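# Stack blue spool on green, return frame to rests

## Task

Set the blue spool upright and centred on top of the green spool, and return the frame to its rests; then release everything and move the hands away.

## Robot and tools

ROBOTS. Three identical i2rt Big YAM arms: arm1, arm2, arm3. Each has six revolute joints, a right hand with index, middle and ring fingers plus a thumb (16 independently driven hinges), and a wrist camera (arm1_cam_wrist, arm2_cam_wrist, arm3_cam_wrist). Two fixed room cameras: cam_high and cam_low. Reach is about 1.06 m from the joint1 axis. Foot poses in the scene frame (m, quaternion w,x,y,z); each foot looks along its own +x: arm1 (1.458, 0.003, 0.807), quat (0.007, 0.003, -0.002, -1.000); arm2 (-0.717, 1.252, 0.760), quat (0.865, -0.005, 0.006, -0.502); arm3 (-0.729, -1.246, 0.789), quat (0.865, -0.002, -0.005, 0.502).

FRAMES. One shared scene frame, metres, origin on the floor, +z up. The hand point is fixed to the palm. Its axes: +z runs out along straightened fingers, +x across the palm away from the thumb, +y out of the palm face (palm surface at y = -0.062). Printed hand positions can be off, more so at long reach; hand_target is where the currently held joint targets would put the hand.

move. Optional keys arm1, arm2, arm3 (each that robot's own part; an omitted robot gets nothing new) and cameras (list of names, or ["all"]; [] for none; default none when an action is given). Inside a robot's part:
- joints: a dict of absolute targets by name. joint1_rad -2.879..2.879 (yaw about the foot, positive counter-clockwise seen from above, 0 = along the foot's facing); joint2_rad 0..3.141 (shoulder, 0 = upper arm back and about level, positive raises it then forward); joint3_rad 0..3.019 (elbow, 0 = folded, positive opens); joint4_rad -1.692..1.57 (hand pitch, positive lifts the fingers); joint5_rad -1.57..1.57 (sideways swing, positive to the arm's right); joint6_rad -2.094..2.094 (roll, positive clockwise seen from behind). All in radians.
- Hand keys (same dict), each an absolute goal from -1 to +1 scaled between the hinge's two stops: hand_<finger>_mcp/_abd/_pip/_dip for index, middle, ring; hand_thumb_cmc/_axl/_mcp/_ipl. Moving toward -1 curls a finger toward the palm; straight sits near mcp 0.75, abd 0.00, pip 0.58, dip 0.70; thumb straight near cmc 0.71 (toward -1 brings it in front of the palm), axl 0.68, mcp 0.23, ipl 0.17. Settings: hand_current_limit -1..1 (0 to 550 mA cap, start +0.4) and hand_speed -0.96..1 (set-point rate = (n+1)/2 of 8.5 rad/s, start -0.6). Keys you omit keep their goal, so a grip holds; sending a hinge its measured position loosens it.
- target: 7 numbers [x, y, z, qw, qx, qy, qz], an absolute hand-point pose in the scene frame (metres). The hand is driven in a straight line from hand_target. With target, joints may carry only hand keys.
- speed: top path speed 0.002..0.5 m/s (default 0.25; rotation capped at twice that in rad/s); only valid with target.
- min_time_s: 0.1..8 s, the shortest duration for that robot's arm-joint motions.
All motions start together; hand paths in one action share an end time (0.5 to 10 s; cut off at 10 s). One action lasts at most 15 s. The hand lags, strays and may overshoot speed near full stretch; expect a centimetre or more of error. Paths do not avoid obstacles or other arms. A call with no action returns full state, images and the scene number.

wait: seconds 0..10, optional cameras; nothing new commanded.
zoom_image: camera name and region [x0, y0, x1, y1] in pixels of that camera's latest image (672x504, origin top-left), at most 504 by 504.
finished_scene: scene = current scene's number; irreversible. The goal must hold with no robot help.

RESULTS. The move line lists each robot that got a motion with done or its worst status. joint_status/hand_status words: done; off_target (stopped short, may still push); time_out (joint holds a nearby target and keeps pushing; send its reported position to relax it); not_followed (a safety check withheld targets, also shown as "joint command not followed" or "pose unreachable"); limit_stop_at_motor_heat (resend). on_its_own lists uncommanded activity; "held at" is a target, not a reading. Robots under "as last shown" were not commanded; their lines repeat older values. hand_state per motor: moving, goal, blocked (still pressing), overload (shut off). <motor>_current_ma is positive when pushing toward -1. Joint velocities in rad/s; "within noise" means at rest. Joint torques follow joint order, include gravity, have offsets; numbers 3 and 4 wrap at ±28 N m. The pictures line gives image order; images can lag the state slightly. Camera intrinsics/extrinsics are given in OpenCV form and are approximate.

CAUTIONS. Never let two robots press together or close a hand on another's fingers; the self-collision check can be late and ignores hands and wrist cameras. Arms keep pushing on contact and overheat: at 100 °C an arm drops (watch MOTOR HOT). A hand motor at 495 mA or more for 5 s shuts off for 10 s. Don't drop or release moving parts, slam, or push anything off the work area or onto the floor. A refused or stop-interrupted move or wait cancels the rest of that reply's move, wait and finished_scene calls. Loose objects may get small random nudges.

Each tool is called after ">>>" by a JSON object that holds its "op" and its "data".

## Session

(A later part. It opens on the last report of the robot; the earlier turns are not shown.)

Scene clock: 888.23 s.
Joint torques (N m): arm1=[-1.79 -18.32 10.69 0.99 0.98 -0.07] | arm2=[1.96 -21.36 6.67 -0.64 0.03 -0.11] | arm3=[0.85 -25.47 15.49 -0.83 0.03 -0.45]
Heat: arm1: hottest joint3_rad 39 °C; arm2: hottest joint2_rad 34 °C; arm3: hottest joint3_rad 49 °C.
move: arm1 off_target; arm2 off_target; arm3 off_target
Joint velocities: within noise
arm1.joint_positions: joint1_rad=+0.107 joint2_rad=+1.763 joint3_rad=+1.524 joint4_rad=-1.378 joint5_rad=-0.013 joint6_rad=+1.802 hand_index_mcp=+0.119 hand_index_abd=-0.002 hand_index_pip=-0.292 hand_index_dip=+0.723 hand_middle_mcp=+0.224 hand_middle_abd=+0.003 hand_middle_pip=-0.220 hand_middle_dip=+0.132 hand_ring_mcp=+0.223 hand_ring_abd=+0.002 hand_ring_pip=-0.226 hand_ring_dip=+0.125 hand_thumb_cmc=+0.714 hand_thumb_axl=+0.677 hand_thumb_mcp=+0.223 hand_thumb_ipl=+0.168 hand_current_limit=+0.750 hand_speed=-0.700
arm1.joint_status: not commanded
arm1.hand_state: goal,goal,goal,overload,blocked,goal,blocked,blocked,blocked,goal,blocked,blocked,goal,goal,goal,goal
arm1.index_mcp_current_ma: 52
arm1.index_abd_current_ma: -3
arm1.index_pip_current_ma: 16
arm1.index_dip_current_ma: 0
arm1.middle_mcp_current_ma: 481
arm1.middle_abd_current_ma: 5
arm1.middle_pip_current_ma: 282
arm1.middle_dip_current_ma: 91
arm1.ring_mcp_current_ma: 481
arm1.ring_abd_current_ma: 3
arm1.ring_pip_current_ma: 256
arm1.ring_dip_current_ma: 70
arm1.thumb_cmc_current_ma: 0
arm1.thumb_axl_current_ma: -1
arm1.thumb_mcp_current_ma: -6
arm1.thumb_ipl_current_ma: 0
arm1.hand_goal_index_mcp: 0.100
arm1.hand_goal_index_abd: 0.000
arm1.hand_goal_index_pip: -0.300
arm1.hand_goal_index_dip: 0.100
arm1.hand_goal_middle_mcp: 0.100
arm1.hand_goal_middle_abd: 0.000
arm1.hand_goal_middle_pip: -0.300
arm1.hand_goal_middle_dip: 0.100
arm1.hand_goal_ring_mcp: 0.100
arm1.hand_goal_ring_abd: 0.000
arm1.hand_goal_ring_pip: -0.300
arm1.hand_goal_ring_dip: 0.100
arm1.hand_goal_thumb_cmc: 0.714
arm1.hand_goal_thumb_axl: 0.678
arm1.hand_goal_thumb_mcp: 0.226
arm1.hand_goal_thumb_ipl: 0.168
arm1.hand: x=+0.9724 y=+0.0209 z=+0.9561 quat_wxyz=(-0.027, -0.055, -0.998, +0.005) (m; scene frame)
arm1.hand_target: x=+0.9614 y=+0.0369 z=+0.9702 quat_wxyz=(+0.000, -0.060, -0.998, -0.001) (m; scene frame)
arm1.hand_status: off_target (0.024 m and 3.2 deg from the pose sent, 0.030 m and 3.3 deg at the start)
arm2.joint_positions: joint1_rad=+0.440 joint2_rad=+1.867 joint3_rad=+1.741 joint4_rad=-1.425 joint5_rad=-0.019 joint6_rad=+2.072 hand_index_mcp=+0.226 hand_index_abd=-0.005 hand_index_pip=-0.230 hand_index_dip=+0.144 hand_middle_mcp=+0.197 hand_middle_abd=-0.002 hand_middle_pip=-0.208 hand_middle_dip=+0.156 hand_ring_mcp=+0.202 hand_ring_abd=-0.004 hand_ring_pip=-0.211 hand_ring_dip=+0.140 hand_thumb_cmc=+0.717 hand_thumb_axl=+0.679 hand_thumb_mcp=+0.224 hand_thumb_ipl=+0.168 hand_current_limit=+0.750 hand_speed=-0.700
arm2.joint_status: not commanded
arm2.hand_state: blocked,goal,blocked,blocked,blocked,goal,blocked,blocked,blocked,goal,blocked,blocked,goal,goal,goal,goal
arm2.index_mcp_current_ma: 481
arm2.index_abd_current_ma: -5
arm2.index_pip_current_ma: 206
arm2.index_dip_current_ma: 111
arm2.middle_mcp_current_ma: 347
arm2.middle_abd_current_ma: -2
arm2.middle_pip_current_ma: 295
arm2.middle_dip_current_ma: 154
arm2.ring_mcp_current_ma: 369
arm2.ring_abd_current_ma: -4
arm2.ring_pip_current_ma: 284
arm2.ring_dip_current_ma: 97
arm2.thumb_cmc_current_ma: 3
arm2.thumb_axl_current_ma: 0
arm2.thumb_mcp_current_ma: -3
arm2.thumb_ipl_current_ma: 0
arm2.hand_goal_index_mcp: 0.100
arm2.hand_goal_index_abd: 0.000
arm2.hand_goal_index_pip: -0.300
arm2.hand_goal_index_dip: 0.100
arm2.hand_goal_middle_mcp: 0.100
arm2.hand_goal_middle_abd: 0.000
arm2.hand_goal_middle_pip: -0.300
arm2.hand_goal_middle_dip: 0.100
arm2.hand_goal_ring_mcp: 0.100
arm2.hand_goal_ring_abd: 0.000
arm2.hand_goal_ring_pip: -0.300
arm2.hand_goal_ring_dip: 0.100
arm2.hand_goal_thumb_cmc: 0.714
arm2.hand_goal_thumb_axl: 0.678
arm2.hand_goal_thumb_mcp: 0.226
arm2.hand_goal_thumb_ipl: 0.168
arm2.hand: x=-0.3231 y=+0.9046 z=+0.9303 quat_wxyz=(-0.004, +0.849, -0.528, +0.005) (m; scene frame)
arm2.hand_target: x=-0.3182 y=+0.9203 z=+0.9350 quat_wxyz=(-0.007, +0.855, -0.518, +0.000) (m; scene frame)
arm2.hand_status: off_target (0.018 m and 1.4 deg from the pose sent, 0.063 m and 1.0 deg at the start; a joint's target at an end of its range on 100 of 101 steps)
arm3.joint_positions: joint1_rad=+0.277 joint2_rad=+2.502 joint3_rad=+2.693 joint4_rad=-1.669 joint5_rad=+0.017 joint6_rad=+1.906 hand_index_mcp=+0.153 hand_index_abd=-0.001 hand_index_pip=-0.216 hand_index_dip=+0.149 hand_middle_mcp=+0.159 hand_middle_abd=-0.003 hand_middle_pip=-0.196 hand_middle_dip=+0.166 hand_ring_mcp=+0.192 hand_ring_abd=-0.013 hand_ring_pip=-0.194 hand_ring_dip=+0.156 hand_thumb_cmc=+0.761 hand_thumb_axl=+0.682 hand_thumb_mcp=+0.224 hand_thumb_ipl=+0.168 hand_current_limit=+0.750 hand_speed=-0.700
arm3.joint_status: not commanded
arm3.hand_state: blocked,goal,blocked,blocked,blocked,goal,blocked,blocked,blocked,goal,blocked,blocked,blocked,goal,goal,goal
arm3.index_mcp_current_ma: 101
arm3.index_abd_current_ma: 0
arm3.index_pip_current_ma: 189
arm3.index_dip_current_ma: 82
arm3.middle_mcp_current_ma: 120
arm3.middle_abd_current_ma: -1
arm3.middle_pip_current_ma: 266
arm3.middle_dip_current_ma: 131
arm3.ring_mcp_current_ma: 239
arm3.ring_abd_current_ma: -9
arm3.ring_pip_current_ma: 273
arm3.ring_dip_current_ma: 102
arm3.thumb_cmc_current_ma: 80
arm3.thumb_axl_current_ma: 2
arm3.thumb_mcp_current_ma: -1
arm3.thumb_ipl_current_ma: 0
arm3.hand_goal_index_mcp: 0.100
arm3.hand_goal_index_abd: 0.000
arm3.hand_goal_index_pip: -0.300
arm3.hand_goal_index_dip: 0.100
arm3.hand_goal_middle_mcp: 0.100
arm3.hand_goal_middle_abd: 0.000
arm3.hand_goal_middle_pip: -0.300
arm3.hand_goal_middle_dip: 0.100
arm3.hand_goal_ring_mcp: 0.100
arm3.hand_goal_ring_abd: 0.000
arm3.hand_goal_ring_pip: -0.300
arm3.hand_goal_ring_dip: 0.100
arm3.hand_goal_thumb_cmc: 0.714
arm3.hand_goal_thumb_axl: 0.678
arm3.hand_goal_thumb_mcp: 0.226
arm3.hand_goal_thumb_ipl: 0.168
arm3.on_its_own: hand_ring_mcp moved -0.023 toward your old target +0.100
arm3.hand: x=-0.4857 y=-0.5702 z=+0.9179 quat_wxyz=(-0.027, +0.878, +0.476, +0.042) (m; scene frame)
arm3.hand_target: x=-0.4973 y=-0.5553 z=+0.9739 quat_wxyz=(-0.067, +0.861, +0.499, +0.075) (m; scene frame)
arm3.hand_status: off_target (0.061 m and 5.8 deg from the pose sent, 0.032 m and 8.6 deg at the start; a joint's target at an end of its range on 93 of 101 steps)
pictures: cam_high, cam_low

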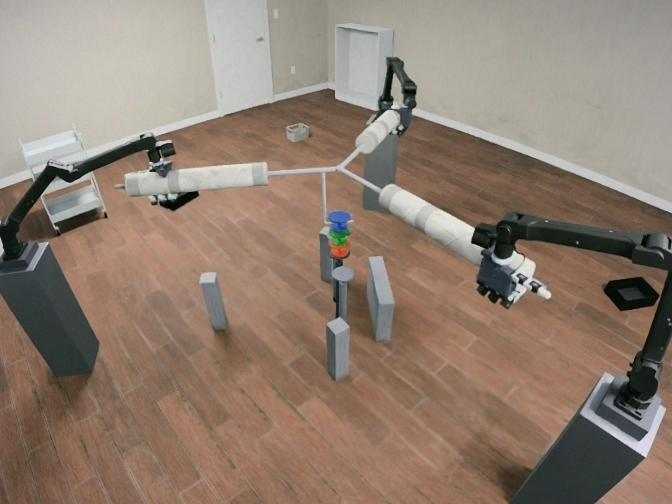

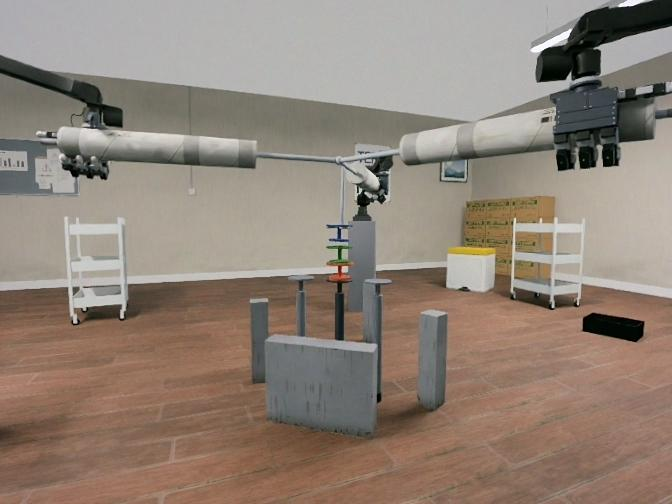

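>>> {"op": "move", "data": {"arm1": {"target":[0.9600,0.0424,0.931,0,0.06,0.9982,0],"speed":0.035}, "arm2": {"target":[-0.319,0.925,0.905,0,0.8434,-0.5373,0],"speed":0.035}, "arm3": {"target":[-0.498,-0.550,0.949,0,0.8763,0.4818,0],"speed":0.035}, "cameras": ["cam_high","cam_low"]}}

>>> {"op": "zoom_image", "data": {"camera": "cam_low", "region": [310, 215, 370, 275]}}

>>> {"op": "zoom_image", "data": {"camera": "cam_high", "region": [300, 195, 380, 265]}}

Scene clock: 928.43 s.
Joint torques (N m): arm1=[-1.79 -18.08 10.06 0.94 0.97 -0.04] | arm2=[2.14 -20.78 6.67 -0.51 -0.27 -0.11] | arm3=[0.79 -24.94 14.63 -0.77 0.11 -0.34]
Heat: arm1: hottest joint3_rad 38 °C; arm2: hottest joint2_rad 34 °C; arm3: hottest joint3_rad 44 °C.
move: arm1 off_target; arm2 off_target; arm3 off_target
Joint velocities: within noise
arm1.joint_positions: joint1_rad=+0.095 joint2_rad=+1.785 joint3_rad=+1.461 joint4_rad=-1.279 joint5_rad=-0.013 joint6_rad=+1.787 hand_index_mcp=+0.119 hand_index_abd=-0.002 hand_index_pip=-0.292 hand_index_dip=+0.723 hand_middle_mcp=+0.224 hand_middle_abd=+0.003 hand_middle_pip=-0.224 hand_middle_dip=+0.132 hand_ring_mcp=+0.223 hand_ring_abd=+0.002 hand_ring_pip=-0.228 hand_ring_dip=+0.124 hand_thumb_cmc=+0.714 hand_thumb_axl=+0.677 hand_thumb_mcp=+0.223 hand_thumb_ipl=+0.168 hand_current_limit=+0.750 hand_speed=-0.700
arm1.joint_status: not commanded
arm1.hand_state: goal,goal,goal,overload,blocked,goal,blocked,blocked,blocked,goal,blocked,blocked,goal,goal,goal,goal
arm1.index_mcp_current_ma: 52
arm1.index_abd_current_ma: -3
arm1.index_pip_current_ma: 16
arm1.index_dip_current_ma: 0
arm1.middle_mcp_current_ma: 481
arm1.middle_abd_current_ma: 5
arm1.middle_pip_current_ma: 267
arm1.middle_dip_current_ma: 91
arm1.ring_mcp_current_ma: 481
arm1.ring_abd_current_ma: 3
arm1.ring_pip_current_ma: 251
arm1.ring_dip_current_ma: 63
arm1.thumb_cmc_current_ma: 0
arm1.thumb_axl_current_ma: -1
arm1.thumb_mcp_current_ma: -6
arm1.thumb_ipl_current_ma: 0
arm1.hand_goal_index_mcp: 0.100
arm1.hand_goal_index_abd: 0.000
arm1.hand_goal_index_pip: -0.300
arm1.hand_goal_index_dip: 0.100
arm1.hand_goal_middle_mcp: 0.100
arm1.hand_goal_middle_abd: 0.000
arm1.hand_goal_middle_pip: -0.300
arm1.hand_goal_middle_dip: 0.100
arm1.hand_goal_ring_mcp: 0.100
arm1.hand_goal_ring_abd: 0.000
arm1.hand_goal_ring_pip: -0.300
arm1.hand_goal_ring_dip: 0.100
arm1.hand_goal_thumb_cmc: 0.714
arm1.hand_goal_thumb_axl: 0.678
arm1.hand_goal_thumb_mcp: 0.226
arm1.hand_goal_thumb_ipl: 0.168
arm1.hand: x=+0.9695 y=+0.0267 z=+0.9208 quat_wxyz=(-0.020, -0.054, -0.998, +0.006) (m; scene frame)
arm1.hand_target: x=+0.9606 y=+0.0423 z=+0.9312 quat_wxyz=(+0.000, -0.060, -0.998, +0.000) (m; scene frame)
arm1.hand_status: off_target (0.021 m and 2.5 deg from the pose sent, 0.035 m and 3.2 deg at the start)
arm2.joint_positions: joint1_rad=+0.442 joint2_rad=+1.867 joint3_rad=+1.666 joint4_rad=-1.351 joint5_rad=-0.014 joint6_rad=+2.071 hand_index_mcp=+0.226 hand_index_abd=-0.005 hand_index_pip=-0.230 hand_index_dip=+0.144 hand_middle_mcp=+0.197 hand_middle_abd=-0.002 hand_middle_pip=-0.208 hand_middle_dip=+0.156 hand_ring_mcp=+0.202 hand_ring_abd=-0.004 hand_ring_pip=-0.211 hand_ring_dip=+0.143 hand_thumb_cmc=+0.717 hand_thumb_axl=+0.679 hand_thumb_mcp=+0.224 hand_thumb_ipl=+0.168 hand_current_limit=+0.750 hand_speed=-0.700
arm2.joint_status: not commanded
arm2.hand_state: blocked,goal,blocked,blocked,blocked,goal,blocked,blocked,blocked,goal,blocked,blocked,goal,goal,goal,goal
arm2.index_mcp_current_ma: 481
arm2.index_abd_current_ma: -5
arm2.index_pip_current_ma: 206
arm2.index_dip_current_ma: 111
arm2.middle_mcp_current_ma: 347
arm2.middle_abd_current_ma: -2
arm2.middle_pip_current_ma: 296
arm2.middle_dip_current_ma: 154
arm2.ring_mcp_current_ma: 369
arm2.ring_abd_current_ma: -4
arm2.ring_pip_current_ma: 284
arm2.ring_dip_current_ma: 109
arm2.thumb_cmc_current_ma: 3
arm2.thumb_axl_current_ma: 0
arm2.thumb_mcp_current_ma: -3
arm2.thumb_ipl_current_ma: 0
arm2.hand_goal_index_mcp: 0.100
arm2.hand_goal_index_abd: 0.000
arm2.hand_goal_index_pip: -0.300
arm2.hand_goal_index_dip: 0.100
arm2.hand_goal_middle_mcp: 0.100
arm2.hand_goal_middle_abd: 0.000
arm2.hand_goal_middle_pip: -0.300
arm2.hand_goal_middle_dip: 0.100
arm2.hand_goal_ring_mcp: 0.100
arm2.hand_goal_ring_abd: 0.000
arm2.hand_goal_ring_pip: -0.300
arm2.hand_goal_ring_dip: 0.100
arm2.hand_goal_thumb_cmc: 0.714
arm2.hand_goal_thumb_axl: 0.678
arm2.hand_goal_thumb_mcp: 0.226
arm2.hand_goal_thumb_ipl: 0.168
arm2.hand: x=-0.3274 y=+0.9074 z=+0.9023 quat_wxyz=(-0.001, +0.850, -0.526, +0.004) (m; scene frame)
arm2.hand_target: x=-0.3196 y=+0.9243 z=+0.9050 quat_wxyz=(-0.008, +0.856, -0.516, +0.000) (m; scene frame)
arm2.hand_status: off_target (0.020 m and 1.5 deg from the pose sent, 0.033 m and 1.4 deg at the start; a joint's target at an end of its range on 103 of 104 steps)
arm3.joint_positions: joint1_rad=+0.280 joint2_rad=+2.529 joint3_rad=+2.703 joint4_rad=-1.669 joint5_rad=+0.010 joint6_rad=+1.907 hand_index_mcp=+0.155 hand_index_abd=-0.001 hand_index_pip=-0.216 hand_index_dip=+0.147 hand_middle_mcp=+0.159 hand_middle_abd=-0.004 hand_middle_pip=-0.196 hand_middle_dip=+0.165 hand_ring_mcp=+0.192 hand_ring_abd=-0.013 hand_ring_pip=-0.194 hand_ring_dip=+0.156 hand_thumb_cmc=+0.755 hand_thumb_axl=+0.682 hand_thumb_mcp=+0.224 hand_thumb_ipl=+0.168 hand_current_limit=+0.750 hand_speed=-0.700
arm3.joint_status: not commanded
arm3.hand_state: blocked,goal,blocked,blocked,blocked,goal,blocked,blocked,blocked,goal,blocked,blocked,blocked,goal,goal,goal
arm3.index_mcp_current_ma: 109
arm3.index_abd_current_ma: 0
arm3.index_pip_current_ma: 189
arm3.index_dip_current_ma: 77
arm3.middle_mcp_current_ma: 120
arm3.middle_abd_current_ma: -1
arm3.middle_pip_current_ma: 264
arm3.middle_dip_current_ma: 128
arm3.ring_mcp_current_ma: 238
arm3.ring_abd_current_ma: -9
arm3.ring_pip_current_ma: 273
arm3.ring_dip_current_ma: 102
arm3.thumb_cmc_current_ma: 65
arm3.thumb_axl_current_ma: 2
arm3.thumb_mcp_current_ma: -1
arm3.thumb_ipl_current_ma: 0
arm3.hand_goal_index_mcp: 0.100
arm3.hand_goal_index_abd: 0.000
arm3.hand_goal_index_pip: -0.300
arm3.hand_goal_index_dip: 0.100
arm3.hand_goal_middle_mcp: 0.100
arm3.hand_goal_middle_abd: 0.000
arm3.hand_goal_middle_pip: -0.300
arm3.hand_goal_middle_dip: 0.100
arm3.hand_goal_ring_mcp: 0.100
arm3.hand_goal_ring_abd: 0.000
arm3.hand_goal_ring_pip: -0.300
arm3.hand_goal_ring_dip: 0.100
arm3.hand_goal_thumb_cmc: 0.714
arm3.hand_goal_thumb_axl: 0.678
arm3.hand_goal_thumb_mcp: 0.226
arm3.hand_goal_thumb_ipl: 0.168
arm3.hand: x=-0.4882 y=-0.5679 z=+0.9018 quat_wxyz=(-0.023, +0.878, +0.478, +0.034) (m; scene frame)
arm3.hand_target: x=-0.4990 y=-0.5540 z=+0.9483 quat_wxyz=(-0.056, +0.864, +0.496, +0.061) (m; scene frame)
arm3.hand_status: off_target (0.051 m and 4.8 deg from the pose sent, 0.039 m and 5.8 deg at the start; a joint's target at an end of its range on 97 of 104 steps)
pictures: cam_high, cam_low

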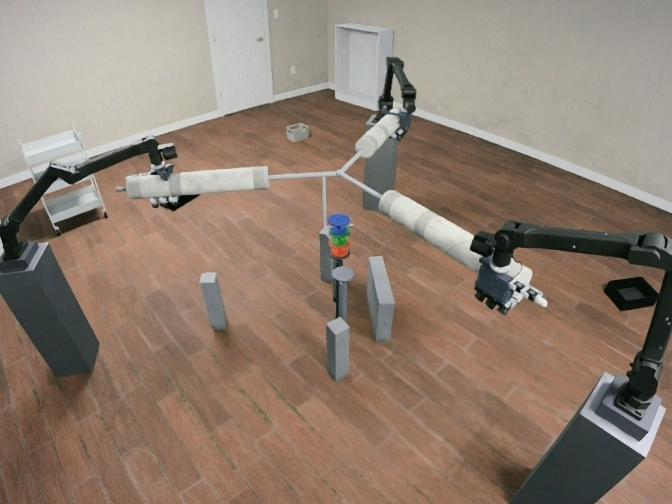

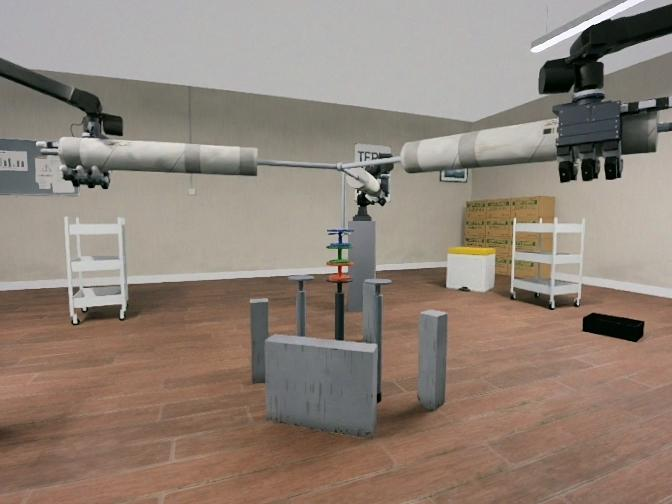

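Scaled by 8.400 from the camera's 672x504 image, which has a finer 960x720 frame.

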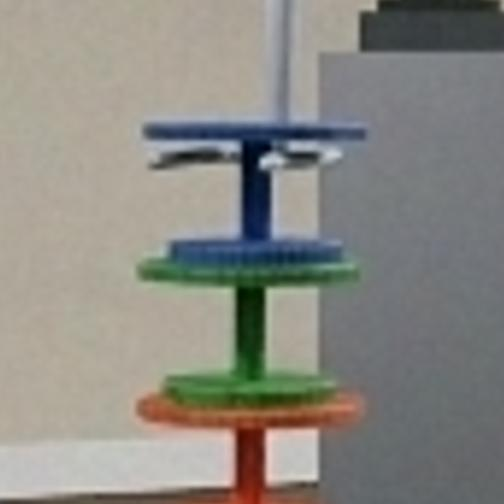

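Scaled by 6.300 from the camera's 672x504 image, which has a finer 960x720 frame.

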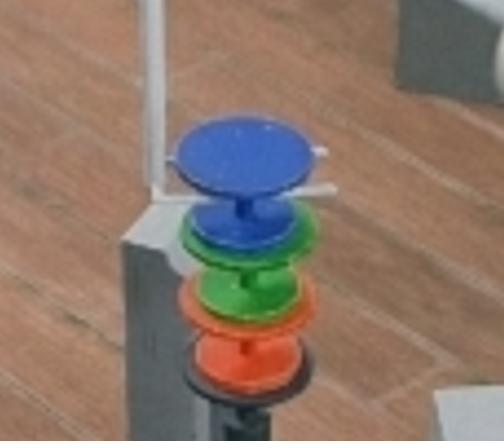

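>>> {"op": "move", "data": {"arm1": {"target":[0.9278,-0.0236,0.931,0,0.06,0.9982,0],"speed":0.05}, "arm2": {"target":[-0.3651,0.8581,0.903,0,0.8434,-0.5373,0],"speed":0.05}, "arm3": {"target":[-0.5326,-0.605,0.941,0,0.8763,0.4818,0],"speed":0.05}, "cameras": ["cam_high","cam_low"]}}

>>> {"op": "zoom_image", "data": {"camera": "cam_low", "region": [310, 215, 370, 275]}}

>>> {"op": "zoom_image", "data": {"camera": "cam_high", "region": [300, 195, 380, 265]}}

Scene clock: 982.53 s.
Joint torques (N m): arm1=[2.49 -19.19 15.05 -1.21 0.71 0.35] | arm2=[-2.55 -19.49 8.12 -0.61 0.55 -0.28] | arm3=[0.85 -25.23 7.69 -1.16 0.35 -0.03]
Heat: arm1: hottest joint3_rad 35 °C; arm2: hottest joint2_rad 33 °C; arm3: hottest joint3_rad 45 °C.
move: arm1 off_target; arm2 off_target; arm3 off_target
Joint velocities: within noise
arm1.joint_positions: joint1_rad=+0.159 joint2_rad=+1.879 joint3_rad=+1.548 joint4_rad=-1.274 joint5_rad=-0.008 joint6_rad=+1.853 hand_index_mcp=+0.119 hand_index_abd=-0.002 hand_index_pip=-0.292 hand_index_dip=+0.723 hand_middle_mcp=+0.224 hand_middle_abd=-0.003 hand_middle_pip=-0.224 hand_middle_dip=+0.132 hand_ring_mcp=+0.223 hand_ring_abd=-0.004 hand_ring_pip=-0.228 hand_ring_dip=+0.124 hand_thumb_cmc=+0.714 hand_thumb_axl=+0.677 hand_thumb_mcp=+0.223 hand_thumb_ipl=+0.168 hand_current_limit=+0.750 hand_speed=-0.700
arm1.joint_status: not commanded
arm1.hand_state: goal,goal,goal,overload,blocked,goal,blocked,blocked,blocked,goal,blocked,blocked,goal,goal,goal,goal
arm1.index_mcp_current_ma: 52
arm1.index_abd_current_ma: -3
arm1.index_pip_current_ma: 16
arm1.index_dip_current_ma: 0
arm1.middle_mcp_current_ma: 481
arm1.middle_abd_current_ma: -5
arm1.middle_pip_current_ma: 267
arm1.middle_dip_current_ma: 91
arm1.ring_mcp_current_ma: 481
arm1.ring_abd_current_ma: -7
arm1.ring_pip_current_ma: 251
arm1.ring_dip_current_ma: 63
arm1.thumb_cmc_current_ma: 0
arm1.thumb_axl_current_ma: -1
arm1.thumb_mcp_current_ma: -6
arm1.thumb_ipl_current_ma: 0
arm1.hand_goal_index_mcp: 0.100
arm1.hand_goal_index_abd: 0.000
arm1.hand_goal_index_pip: -0.300
arm1.hand_goal_index_dip: 0.100
arm1.hand_goal_middle_mcp: 0.100
arm1.hand_goal_middle_abd: 0.000
arm1.hand_goal_middle_pip: -0.300
arm1.hand_goal_middle_dip: 0.100
arm1.hand_goal_ring_mcp: 0.100
arm1.hand_goal_ring_abd: 0.000
arm1.hand_goal_ring_pip: -0.300
arm1.hand_goal_ring_dip: 0.100
arm1.hand_goal_thumb_cmc: 0.714
arm1.hand_goal_thumb_axl: 0.678
arm1.hand_goal_thumb_mcp: 0.226
arm1.hand_goal_thumb_ipl: 0.168
arm1.hand: x=+0.9434 y=-0.0110 z=+0.9038 quat_wxyz=(-0.021, -0.055, -0.998, +0.002) (m; scene frame)
arm1.hand_target: x=+0.9293 y=-0.0234 z=+0.9309 quat_wxyz=(+0.001, -0.060, -0.998, +0.001) (m; scene frame)
arm1.hand_status: off_target (0.034 m and 2.5 deg from the pose sent, 0.066 m and 2.5 deg at the start)
arm2.joint_positions: joint1_rad=+0.360 joint2_rad=+1.872 joint3_rad=+1.662 joint4_rad=-1.347 joint5_rad=-0.017 joint6_rad=+2.000 hand_index_mcp=+0.226 hand_index_abd=-0.005 hand_index_pip=-0.227 hand_index_dip=+0.144 hand_middle_mcp=+0.197 hand_middle_abd=-0.002 hand_middle_pip=-0.208 hand_middle_dip=+0.156 hand_ring_mcp=+0.202 hand_ring_abd=-0.003 hand_ring_pip=-0.211 hand_ring_dip=+0.140 hand_thumb_cmc=+0.717 hand_thumb_axl=+0.679 hand_thumb_mcp=+0.224 hand_thumb_ipl=+0.168 hand_current_limit=+0.750 hand_speed=-0.700
arm2.joint_status: not commanded
arm2.hand_state: blocked,goal,blocked,blocked,blocked,goal,blocked,blocked,blocked,goal,blocked,blocked,goal,goal,goal,goal
arm2.index_mcp_current_ma: 481
arm2.index_abd_current_ma: -5
arm2.index_pip_current_ma: 218
arm2.index_dip_current_ma: 111
arm2.middle_mcp_current_ma: 347
arm2.middle_abd_current_ma: -1
arm2.middle_pip_current_ma: 296
arm2.middle_dip_current_ma: 154
arm2.ring_mcp_current_ma: 369
arm2.ring_abd_current_ma: -3
arm2.ring_pip_current_ma: 284
arm2.ring_dip_current_ma: 100
arm2.thumb_cmc_current_ma: 3
arm2.thumb_axl_current_ma: 0
arm2.thumb_mcp_current_ma: -3
arm2.thumb_ipl_current_ma: 0
arm2.hand_goal_index_mcp: 0.100
arm2.hand_goal_index_abd: 0.000
arm2.hand_goal_index_pip: -0.300
arm2.hand_goal_index_dip: 0.100
arm2.hand_goal_middle_mcp: 0.100
arm2.hand_goal_middle_abd: 0.000
arm2.hand_goal_middle_pip: -0.300
arm2.hand_goal_middle_dip: 0.100
arm2.hand_goal_ring_mcp: 0.100
arm2.hand_goal_ring_abd: 0.000
arm2.hand_goal_ring_pip: -0.300
arm2.hand_goal_ring_dip: 0.100
arm2.hand_goal_thumb_cmc: 0.714
arm2.hand_goal_thumb_axl: 0.678
arm2.hand_goal_thumb_mcp: 0.226
arm2.hand_goal_thumb_ipl: 0.168
arm2.hand: x=-0.3561 y=+0.8710 z=+0.8989 quat_wxyz=(-0.002, +0.847, -0.531, +0.002) (m; scene frame)
arm2.hand_target: x=-0.3652 y=+0.8585 z=+0.9031 quat_wxyz=(+0.000, +0.843, -0.537, +0.000) (m; scene frame)
arm2.hand_status: off_target (0.016 m and 0.9 deg from the pose sent, 0.062 m and 1.5 deg at the start)
arm3.joint_positions: joint1_rad=+0.302 joint2_rad=+2.406 joint3_rad=+2.489 joint4_rad=-1.667 joint5_rad=-0.011 joint6_rad=+1.936 hand_index_mcp=+0.215 hand_index_abd=+0.001 hand_index_pip=-0.212 hand_index_dip=+0.140 hand_middle_mcp=+0.193 hand_middle_abd=-0.003 hand_middle_pip=-0.196 hand_middle_dip=+0.160 hand_ring_mcp=+0.195 hand_ring_abd=-0.013 hand_ring_pip=-0.194 hand_ring_dip=+0.152 hand_thumb_cmc=+0.717 hand_thumb_axl=+0.680 hand_thumb_mcp=+0.224 hand_thumb_ipl=+0.168 hand_current_limit=+0.750 hand_speed=-0.700
arm3.joint_status: not commanded
arm3.hand_state: blocked,goal,blocked,blocked,blocked,goal,blocked,blocked,blocked,goal,blocked,blocked,goal,goal,goal,goal
arm3.index_mcp_current_ma: 340
arm3.index_abd_current_ma: 0
arm3.index_pip_current_ma: 205
arm3.index_dip_current_ma: 60
arm3.middle_mcp_current_ma: 243
arm3.middle_abd_current_ma: -1
arm3.middle_pip_current_ma: 264
arm3.middle_dip_current_ma: 114
arm3.ring_mcp_current_ma: 253
arm3.ring_abd_current_ma: -9
arm3.ring_pip_current_ma: 271
arm3.ring_dip_current_ma: 91
arm3.thumb_cmc_current_ma: 1
arm3.thumb_axl_current_ma: 1
arm3.thumb_mcp_current_ma: -1
arm3.thumb_ipl_current_ma: 0
arm3.hand_goal_index_mcp: 0.100
arm3.hand_goal_index_abd: 0.000
arm3.hand_goal_index_pip: -0.300
arm3.hand_goal_index_dip: 0.100
arm3.hand_goal_middle_mcp: 0.100
arm3.hand_goal_middle_abd: 0.000
arm3.hand_goal_middle_pip: -0.300
arm3.hand_goal_middle_dip: 0.100
arm3.hand_goal_ring_mcp: 0.100
arm3.hand_goal_ring_abd: 0.000
arm3.hand_goal_ring_pip: -0.300
arm3.hand_goal_ring_dip: 0.100
arm3.hand_goal_thumb_cmc: 0.714
arm3.hand_goal_thumb_axl: 0.678
arm3.hand_goal_thumb_mcp: 0.226
arm3.hand_goal_thumb_ipl: 0.168
arm3.hand: x=-0.5171 y=-0.6031 z=+0.9108 quat_wxyz=(+0.003, +0.880, +0.475, -0.004) (m; scene frame)
arm3.hand_target: x=-0.5321 y=-0.6053 z=+0.9398 quat_wxyz=(-0.004, +0.876, +0.483, +0.004) (m; scene frame)
arm3.hand_status: off_target (0.034 m and 1.1 deg from the pose sent, 0.070 m and 4.8 deg at the start; a joint's target at an end of its range on 56 of 70 steps)
pictures: cam_high, cam_low

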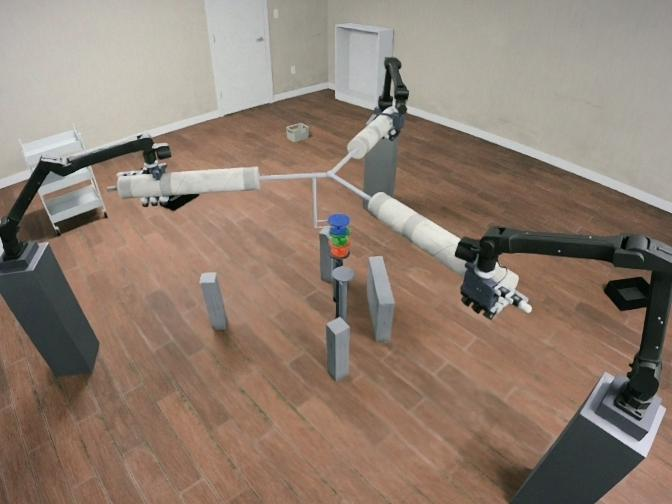

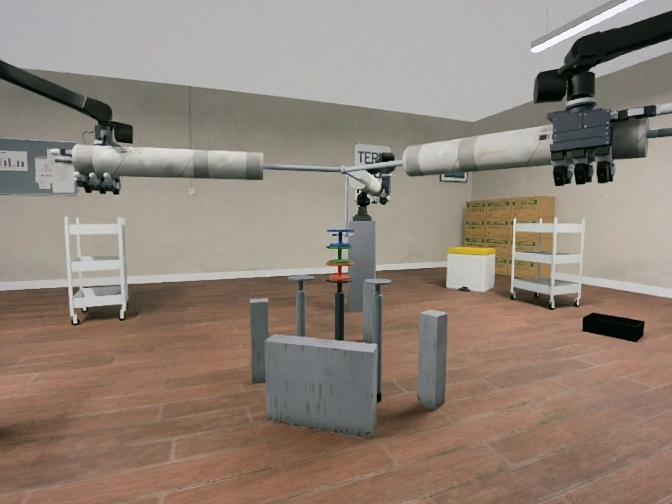

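Scaled by 8.400 from the camera's 672x504 image, which has a finer 960x720 frame.

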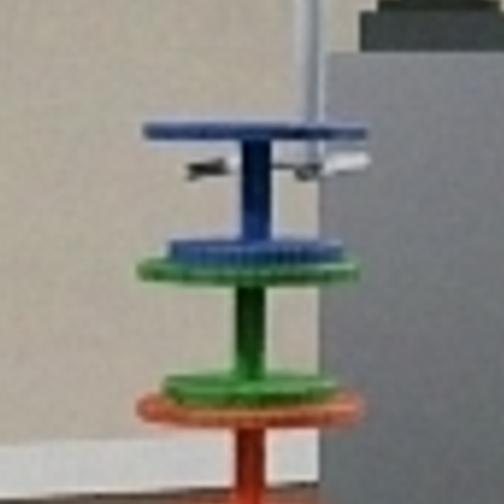

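Scaled by 6.300 from the camera's 672x504 image, which has a finer 960x720 frame.

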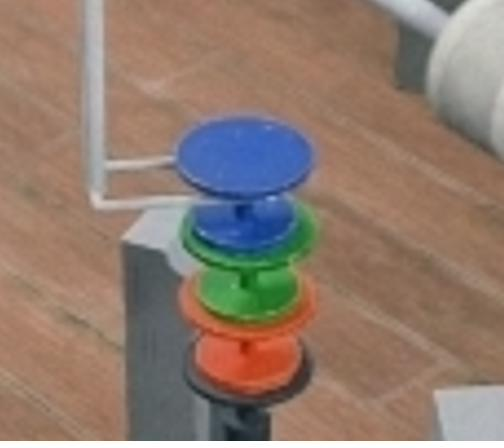

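>>> {"op": "move", "data": {"arm1": {"target":[0.8643,-0.112,0.938,0,0.06,0.9982,0],"speed":0.1}, "arm2": {"target":[-0.4302,0.770,0.905,0,0.837,-0.547,0],"speed":0.1}, "arm3": {"target":[-0.5971,-0.694,0.937,0,0.8763,0.4818,0],"speed":0.1}, "cameras": ["cam_low"]}}

>>> {"op": "move", "data": {"arm1": {"target":[0.798,-0.229,0.800,0,0.06,0.9982,0],"speed":0.12}, "arm2": {"target":[-0.459,0.675,0.747,0,0.831,-0.5562,0],"speed":0.12}, "arm3": {"target":[-0.6616,-0.776,0.760,0,0.8763,0.4818,0],"speed":0.12}, "cameras": ["cam_high","cam_low"]}}

>>> {"op": "zoom_image", "data": {"camera": "cam_high", "region": [180, 150, 400, 400]}}

Scene clock: 1033.90 s.
Joint torques (N m): arm1=[1.96 -23 15.66 -1.4 0.66 0.38] | arm2=[-1.73 -20.01 10.56 -1.73 0.72 -0.07] | arm3=[0.97 -21.13 7.79 -0.83 0.36 0.04]
Heat: arm1: hottest joint3_rad 38 °C; arm2: hottest joint3_rad 34 °C; arm3: hottest joint3_rad 39 °C.
move: arm1 off_target; arm2 off_target; arm3 off_target
Joint velocities: within noise
arm1.joint_positions: joint1_rad=+0.280 joint2_rad=+2.109 joint3_rad=+1.924 joint4_rad=-1.420 joint5_rad=-0.006 joint6_rad=+1.964 hand_index_mcp=+0.119 hand_index_abd=-0.002 hand_index_pip=-0.292 hand_index_dip=+0.723 hand_middle_mcp=+0.224 hand_middle_abd=-0.005 hand_middle_pip=-0.224 hand_middle_dip=+0.131 hand_ring_mcp=+0.223 hand_ring_abd=-0.006 hand_ring_pip=-0.228 hand_ring_dip=+0.124 hand_thumb_cmc=+0.714 hand_thumb_axl=+0.677 hand_thumb_mcp=+0.223 hand_thumb_ipl=+0.168 hand_current_limit=+0.750 hand_speed=-0.700
arm1.joint_status: not commanded
arm1.hand_state: goal,goal,goal,overload,blocked,goal,blocked,blocked,blocked,goal,blocked,blocked,goal,goal,goal,goal
arm1.index_mcp_current_ma: 52
arm1.index_abd_current_ma: -3
arm1.index_pip_current_ma: 16
arm1.index_dip_current_ma: 0
arm1.middle_mcp_current_ma: 481
arm1.middle_abd_current_ma: -7
arm1.middle_pip_current_ma: 267
arm1.middle_dip_current_ma: 89
arm1.ring_mcp_current_ma: 481
arm1.ring_abd_current_ma: -10
arm1.ring_pip_current_ma: 251
arm1.ring_dip_current_ma: 63
arm1.thumb_cmc_current_ma: 0
arm1.thumb_axl_current_ma: -1
arm1.thumb_mcp_current_ma: -6
arm1.thumb_ipl_current_ma: 0
arm1.hand_goal_index_mcp: 0.100
arm1.hand_goal_index_abd: 0.000
arm1.hand_goal_index_pip: -0.300
arm1.hand_goal_index_dip: 0.100
arm1.hand_goal_middle_mcp: 0.100
arm1.hand_goal_middle_abd: 0.000
arm1.hand_goal_middle_pip: -0.300
arm1.hand_goal_middle_dip: 0.100
arm1.hand_goal_ring_mcp: 0.100
arm1.hand_goal_ring_abd: 0.000
arm1.hand_goal_ring_pip: -0.300
arm1.hand_goal_ring_dip: 0.100
arm1.hand_goal_thumb_cmc: 0.714
arm1.hand_goal_thumb_axl: 0.678
arm1.hand_goal_thumb_mcp: 0.226
arm1.hand_goal_thumb_ipl: 0.168
arm1.hand: x=+0.8749 y=-0.1011 z=+0.9080 quat_wxyz=(-0.021, -0.049, -0.999, -0.001) (m; scene frame)
arm1.hand_target: x=+0.8658 y=-0.1115 z=+0.9377 quat_wxyz=(+0.001, -0.059, -0.998, +0.001) (m; scene frame)
arm1.hand_status: off_target (0.034 m and 2.7 deg from the pose sent, 0.133 m and 2.5 deg at the start)
arm2.joint_positions: joint1_rad=+0.165 joint2_rad=+1.924 joint3_rad=+1.712 joint4_rad=-1.345 joint5_rad=-0.022 joint6_rad=+1.814 hand_index_mcp=+0.226 hand_index_abd=-0.007 hand_index_pip=-0.220 hand_index_dip=+0.144 hand_middle_mcp=+0.197 hand_middle_abd=-0.004 hand_middle_pip=-0.207 hand_middle_dip=+0.156 hand_ring_mcp=+0.202 hand_ring_abd=-0.005 hand_ring_pip=-0.211 hand_ring_dip=+0.137 hand_thumb_cmc=+0.716 hand_thumb_axl=+0.679 hand_thumb_mcp=+0.224 hand_thumb_ipl=+0.168 hand_current_limit=+0.750 hand_speed=-0.700
arm2.joint_status: not commanded
arm2.hand_state: blocked,goal,blocked,blocked,blocked,goal,blocked,blocked,blocked,goal,blocked,blocked,goal,goal,goal,goal
arm2.index_mcp_current_ma: 481
arm2.index_abd_current_ma: -8
arm2.index_pip_current_ma: 247
arm2.index_dip_current_ma: 111
arm2.middle_mcp_current_ma: 348
arm2.middle_abd_current_ma: -4
arm2.middle_pip_current_ma: 302
arm2.middle_dip_current_ma: 154
arm2.ring_mcp_current_ma: 369
arm2.ring_abd_current_ma: -5
arm2.ring_pip_current_ma: 284
arm2.ring_dip_current_ma: 88
arm2.thumb_cmc_current_ma: 2
arm2.thumb_axl_current_ma: 0
arm2.thumb_mcp_current_ma: -3
arm2.thumb_ipl_current_ma: 0
arm2.hand_goal_index_mcp: 0.100
arm2.hand_goal_index_abd: 0.000
arm2.hand_goal_index_pip: -0.300
arm2.hand_goal_index_dip: 0.100
arm2.hand_goal_middle_mcp: 0.100
arm2.hand_goal_middle_abd: 0.000
arm2.hand_goal_middle_pip: -0.300
arm2.hand_goal_middle_dip: 0.100
arm2.hand_goal_ring_mcp: 0.100
arm2.hand_goal_ring_abd: 0.000
arm2.hand_goal_ring_pip: -0.300
arm2.hand_goal_ring_dip: 0.100
arm2.hand_goal_thumb_cmc: 0.714
arm2.hand_goal_thumb_axl: 0.678
arm2.hand_goal_thumb_mcp: 0.226
arm2.hand_goal_thumb_ipl: 0.168
arm2.hand: x=-0.4239 y=+0.7794 z=+0.8900 quat_wxyz=(-0.002, +0.845, -0.535, +0.005) (m; scene frame)
arm2.hand_target: x=-0.4305 y=+0.7704 z=+0.9048 quat_wxyz=(+0.000, +0.837, -0.547, +0.001) (m; scene frame)
arm2.hand_status: off_target (0.019 m and 1.7 deg from the pose sent, 0.125 m and 2.1 deg at the start)
arm3.joint_positions: joint1_rad=+0.377 joint2_rad=+2.049 joint3_rad=+1.874 joint4_rad=-1.426 joint5_rad=-0.013 joint6_rad=+2.008 hand_index_mcp=+0.224 hand_index_abd=+0.001 hand_index_pip=-0.210 hand_index_dip=+0.140 hand_middle_mcp=+0.198 hand_middle_abd=-0.002 hand_middle_pip=-0.196 hand_middle_dip=+0.160 hand_ring_mcp=+0.197 hand_ring_abd=-0.013 hand_ring_pip=-0.194 hand_ring_dip=+0.152 hand_thumb_cmc=+0.717 hand_thumb_axl=+0.680 hand_thumb_mcp=+0.224 hand_thumb_ipl=+0.168 hand_current_limit=+0.750 hand_speed=-0.700
arm3.joint_status: not commanded
arm3.hand_state: blocked,goal,blocked,blocked,blocked,goal,blocked,blocked,blocked,goal,blocked,blocked,goal,goal,goal,goal
arm3.index_mcp_current_ma: 381
arm3.index_abd_current_ma: 0
arm3.index_pip_current_ma: 210
arm3.index_dip_current_ma: 60
arm3.middle_mcp_current_ma: 266
arm3.middle_abd_current_ma: 0
arm3.middle_pip_current_ma: 264
arm3.middle_dip_current_ma: 114
arm3.ring_mcp_current_ma: 262
arm3.ring_abd_current_ma: -8
arm3.ring_pip_current_ma: 271
arm3.ring_dip_current_ma: 91
arm3.thumb_cmc_current_ma: 1
arm3.thumb_axl_current_ma: 1
arm3.thumb_mcp_current_ma: -1
arm3.thumb_ipl_current_ma: 0
arm3.hand_goal_index_mcp: 0.100
arm3.hand_goal_index_abd: 0.000
arm3.hand_goal_index_pip: -0.300
arm3.hand_goal_index_dip: 0.100
arm3.hand_goal_middle_mcp: 0.100
arm3.hand_goal_middle_abd: 0.000
arm3.hand_goal_middle_pip: -0.300
arm3.hand_goal_middle_dip: 0.100
arm3.hand_goal_ring_mcp: 0.100
arm3.hand_goal_ring_abd: 0.000
arm3.hand_goal_ring_pip: -0.300
arm3.hand_goal_ring_dip: 0.100
arm3.hand_goal_thumb_cmc: 0.714
arm3.hand_goal_thumb_axl: 0.678
arm3.hand_goal_thumb_mcp: 0.226
arm3.hand_goal_thumb_ipl: 0.168
arm3.hand: x=-0.5851 y=-0.6926 z=+0.9139 quat_wxyz=(+0.010, +0.879, +0.476, -0.009) (m; scene frame)
arm3.hand_target: x=-0.5968 y=-0.6942 z=+0.9364 quat_wxyz=(+0.000, +0.876, +0.482, +0.000) (m; scene frame)
arm3.hand_status: off_target (0.026 m and 1.7 deg from the pose sent, 0.124 m and 1.1 deg at the start)
pictures: cam_low

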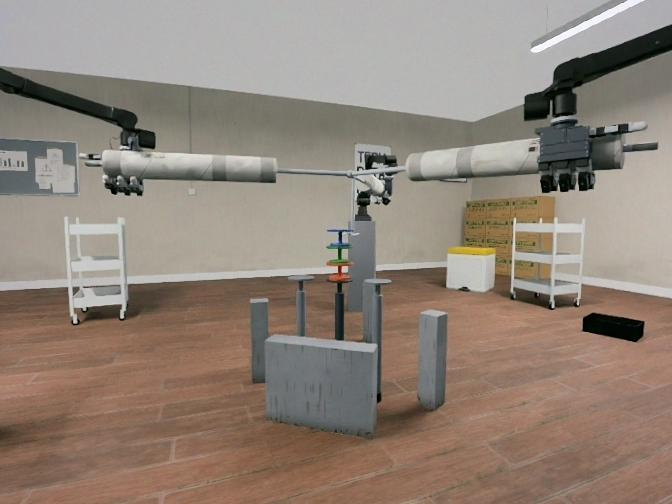

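Scene clock: 1036.50 s.
Joint torques (N m): arm1=[1.79 -28.34 16.9 -0.94 0.55 0.07] | arm2=[-0.62 -23.65 9.42 -0.92 0.79 0.14] | arm3=[2.14 -16.97 6.34 -0.34 0.16 -0.06]
Heat: arm1: hottest joint3_rad 38 °C; arm2: hottest joint3_rad 34 °C; arm3: hottest joint3_rad 39 °C.
move: arm1 off_target; arm2 off_target; arm3 off_target
Joint velocities: within noise
arm1.joint_positions: joint1_rad=+0.400 joint2_rad=+2.562 joint3_rad=+2.351 joint4_rad=-1.431 joint5_rad=-0.012 joint6_rad=+2.088 hand_index_mcp=+0.123 hand_index_abd=-0.002 hand_index_pip=-0.291 hand_index_dip=+0.723 hand_middle_mcp=+0.246 hand_middle_abd=-0.004 hand_middle_pip=-0.224 hand_middle_dip=+0.131 hand_ring_mcp=+0.232 hand_ring_abd=-0.006 hand_ring_pip=-0.228 hand_ring_dip=+0.124 hand_thumb_cmc=+0.714 hand_thumb_axl=+0.677 hand_thumb_mcp=+0.223 hand_thumb_ipl=+0.168 hand_current_limit=+0.750 hand_speed=-0.700
arm1.joint_status: not commanded
arm1.hand_state: blocked,goal,goal,overload,blocked,goal,blocked,blocked,blocked,goal,blocked,blocked,goal,goal,goal,goal
arm1.index_mcp_current_ma: 65
arm1.index_abd_current_ma: -3
arm1.index_pip_current_ma: 19
arm1.index_dip_current_ma: 0
arm1.middle_mcp_current_ma: 481
arm1.middle_abd_current_ma: -7
arm1.middle_pip_current_ma: 267
arm1.middle_dip_current_ma: 89
arm1.ring_mcp_current_ma: 481
arm1.ring_abd_current_ma: -10
arm1.ring_pip_current_ma: 251
arm1.ring_dip_current_ma: 64
arm1.thumb_cmc_current_ma: 0
arm1.thumb_axl_current_ma: -1
arm1.thumb_mcp_current_ma: -6
arm1.thumb_ipl_current_ma: 0
arm1.hand_goal_index_mcp: 0.100
arm1.hand_goal_index_abd: 0.000
arm1.hand_goal_index_pip: -0.300
arm1.hand_goal_index_dip: 0.100
arm1.hand_goal_middle_mcp: 0.100
arm1.hand_goal_middle_abd: 0.000
arm1.hand_goal_middle_pip: -0.300
arm1.hand_goal_middle_dip: 0.100
arm1.hand_goal_ring_mcp: 0.100
arm1.hand_goal_ring_abd: 0.000
arm1.hand_goal_ring_pip: -0.300
arm1.hand_goal_ring_dip: 0.100
arm1.hand_goal_thumb_cmc: 0.714
arm1.hand_goal_thumb_axl: 0.678
arm1.hand_goal_thumb_mcp: 0.226
arm1.hand_goal_thumb_ipl: 0.168
arm1.hand: x=+0.8207 y=-0.2115 z=+0.7611 quat_wxyz=(-0.038, -0.051, -0.998, -0.009) (m; scene frame)
arm1.hand_target: x=+0.8009 y=-0.2277 z=+0.8006 quat_wxyz=(+0.000, -0.045, -0.999, +0.005) (m; scene frame)
arm1.hand_status: off_target (0.048 m and 4.6 deg from the pose sent, 0.184 m and 2.7 deg at the start; a joint's target at an end of its range on 39 of 78 steps)
arm2.joint_positions: joint1_rad=+0.028 joint2_rad=+2.228 joint3_rad=+1.792 joint4_rad=-1.140 joint5_rad=-0.024 joint6_rad=+1.693 hand_index_mcp=+0.238 hand_index_abd=-0.009 hand_index_pip=-0.214 hand_index_dip=+0.147 hand_middle_mcp=+0.205 hand_middle_abd=-0.006 hand_middle_pip=-0.203 hand_middle_dip=+0.156 hand_ring_mcp=+0.202 hand_ring_abd=-0.005 hand_ring_pip=-0.211 hand_ring_dip=+0.136 hand_thumb_cmc=+0.716 hand_thumb_axl=+0.679 hand_thumb_mcp=+0.223 hand_thumb_ipl=+0.168 hand_current_limit=+0.750 hand_speed=-0.700
arm2.joint_status: not commanded
arm2.hand_state: blocked,goal,blocked,blocked,blocked,goal,blocked,blocked,blocked,goal,blocked,blocked,goal,goal,goal,goal
arm2.index_mcp_current_ma: 481
arm2.index_abd_current_ma: -12
arm2.index_pip_current_ma: 272
arm2.index_dip_current_ma: 121
arm2.middle_mcp_current_ma: 384
arm2.middle_abd_current_ma: -6
arm2.middle_pip_current_ma: 317
arm2.middle_dip_current_ma: 154
arm2.ring_mcp_current_ma: 370
arm2.ring_abd_current_ma: -5
arm2.ring_pip_current_ma: 284
arm2.ring_dip_current_ma: 86
arm2.thumb_cmc_current_ma: 2
arm2.thumb_axl_current_ma: 0
arm2.thumb_mcp_current_ma: -4
arm2.thumb_ipl_current_ma: 0
arm2.hand_goal_index_mcp: 0.100
arm2.hand_goal_index_abd: 0.000
arm2.hand_goal_index_pip: -0.300
arm2.hand_goal_index_dip: 0.100
arm2.hand_goal_middle_mcp: 0.100
arm2.hand_goal_middle_abd: 0.000
arm2.hand_goal_middle_pip: -0.300
arm2.hand_goal_middle_dip: 0.100
arm2.hand_goal_ring_mcp: 0.100
arm2.hand_goal_ring_abd: 0.000
arm2.hand_goal_ring_pip: -0.300
arm2.hand_goal_ring_dip: 0.100
arm2.hand_goal_thumb_cmc: 0.714
arm2.hand_goal_thumb_axl: 0.678
arm2.hand_goal_thumb_mcp: 0.226
arm2.hand_goal_thumb_ipl: 0.168
arm2.hand: x=-0.4618 y=+0.6832 z=+0.7367 quat_wxyz=(-0.006, +0.840, -0.542, -0.002) (m; scene frame)
arm2.hand_target: x=-0.4591 y=+0.6754 z=+0.7469 quat_wxyz=(+0.000, +0.831, -0.556, +0.001) (m; scene frame)
arm2.hand_status: off_target (0.013 m and 2.1 deg from the pose sent, 0.181 m and 3.0 deg at the start)
arm3.joint_positions: joint1_rad=+0.467 joint2_rad=+1.995 joint3_rad=+1.309 joint4_rad=-0.910 joint5_rad=-0.018 joint6_rad=+2.093 hand_index_mcp=+0.224 hand_index_abd=+0.008 hand_index_pip=-0.210 hand_index_dip=+0.140 hand_middle_mcp=+0.198 hand_middle_abd=+0.007 hand_middle_pip=-0.196 hand_middle_dip=+0.157 hand_ring_mcp=+0.197 hand_ring_abd=-0.002 hand_ring_pip=-0.194 hand_ring_dip=+0.163 hand_thumb_cmc=+0.717 hand_thumb_axl=+0.680 hand_thumb_mcp=+0.224 hand_thumb_ipl=+0.168 hand_current_limit=+0.750 hand_speed=-0.700
arm3.joint_status: not commanded
arm3.hand_state: blocked,goal,blocked,blocked,blocked,goal,blocked,blocked,blocked,goal,blocked,blocked,goal,goal,goal,goal
arm3.index_mcp_current_ma: 381
arm3.index_abd_current_ma: 4
arm3.index_pip_current_ma: 210
arm3.index_dip_current_ma: 59
arm3.middle_mcp_current_ma: 266
arm3.middle_abd_current_ma: 3
arm3.middle_pip_current_ma: 264
arm3.middle_dip_current_ma: 104
arm3.ring_mcp_current_ma: 262
arm3.ring_abd_current_ma: 0
arm3.ring_pip_current_ma: 271
arm3.ring_dip_current_ma: 124
arm3.thumb_cmc_current_ma: 1
arm3.thumb_axl_current_ma: 1
arm3.thumb_mcp_current_ma: -1
arm3.thumb_ipl_current_ma: 0
arm3.hand_goal_index_mcp: 0.100
arm3.hand_goal_index_abd: 0.000
arm3.hand_goal_index_pip: -0.300
arm3.hand_goal_index_dip: 0.100
arm3.hand_goal_middle_mcp: 0.100
arm3.hand_goal_middle_abd: 0.000
arm3.hand_goal_middle_pip: -0.300
arm3.hand_goal_middle_dip: 0.100
arm3.hand_goal_ring_mcp: 0.100
arm3.hand_goal_ring_abd: 0.000
arm3.hand_goal_ring_pip: -0.300
arm3.hand_goal_ring_dip: 0.100
arm3.hand_goal_thumb_cmc: 0.714
arm3.hand_goal_thumb_axl: 0.678
arm3.hand_goal_thumb_mcp: 0.226
arm3.hand_goal_thumb_ipl: 0.168
arm3.hand: x=-0.6448 y=-0.7825 z=+0.7498 quat_wxyz=(+0.007, +0.878, +0.478, -0.009) (m; scene frame)
arm3.hand_target: x=-0.6608 y=-0.7763 z=+0.7597 quat_wxyz=(-0.002, +0.870, +0.492, -0.004) (m; scene frame)
arm3.hand_status: off_target (0.021 m and 1.4 deg from the pose sent, 0.191 m and 1.7 deg at the start; a joint's target at an end of its range on 37 of 78 steps)
pictures: cam_high, cam_low

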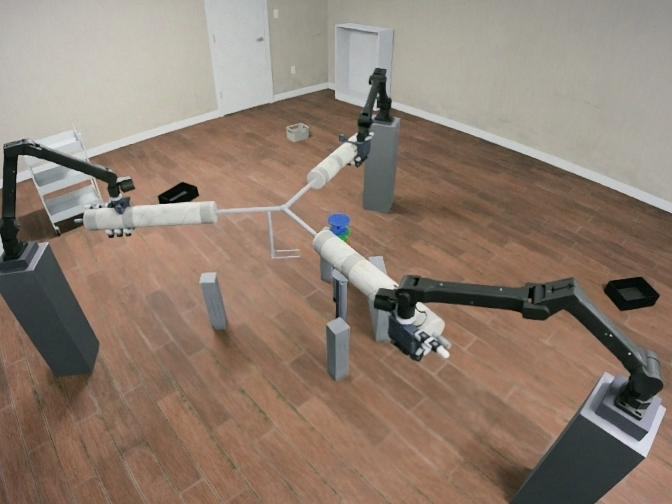

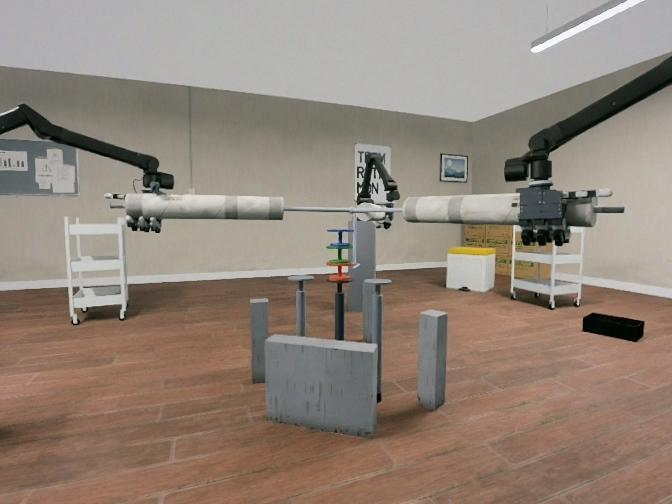

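Scaled by 2.016 from the camera's 672x504 image, which has a finer 960x720 frame.

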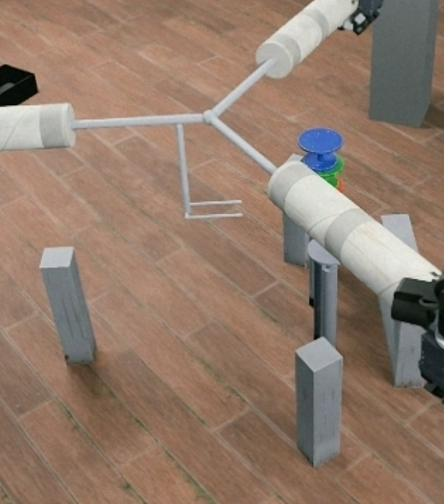

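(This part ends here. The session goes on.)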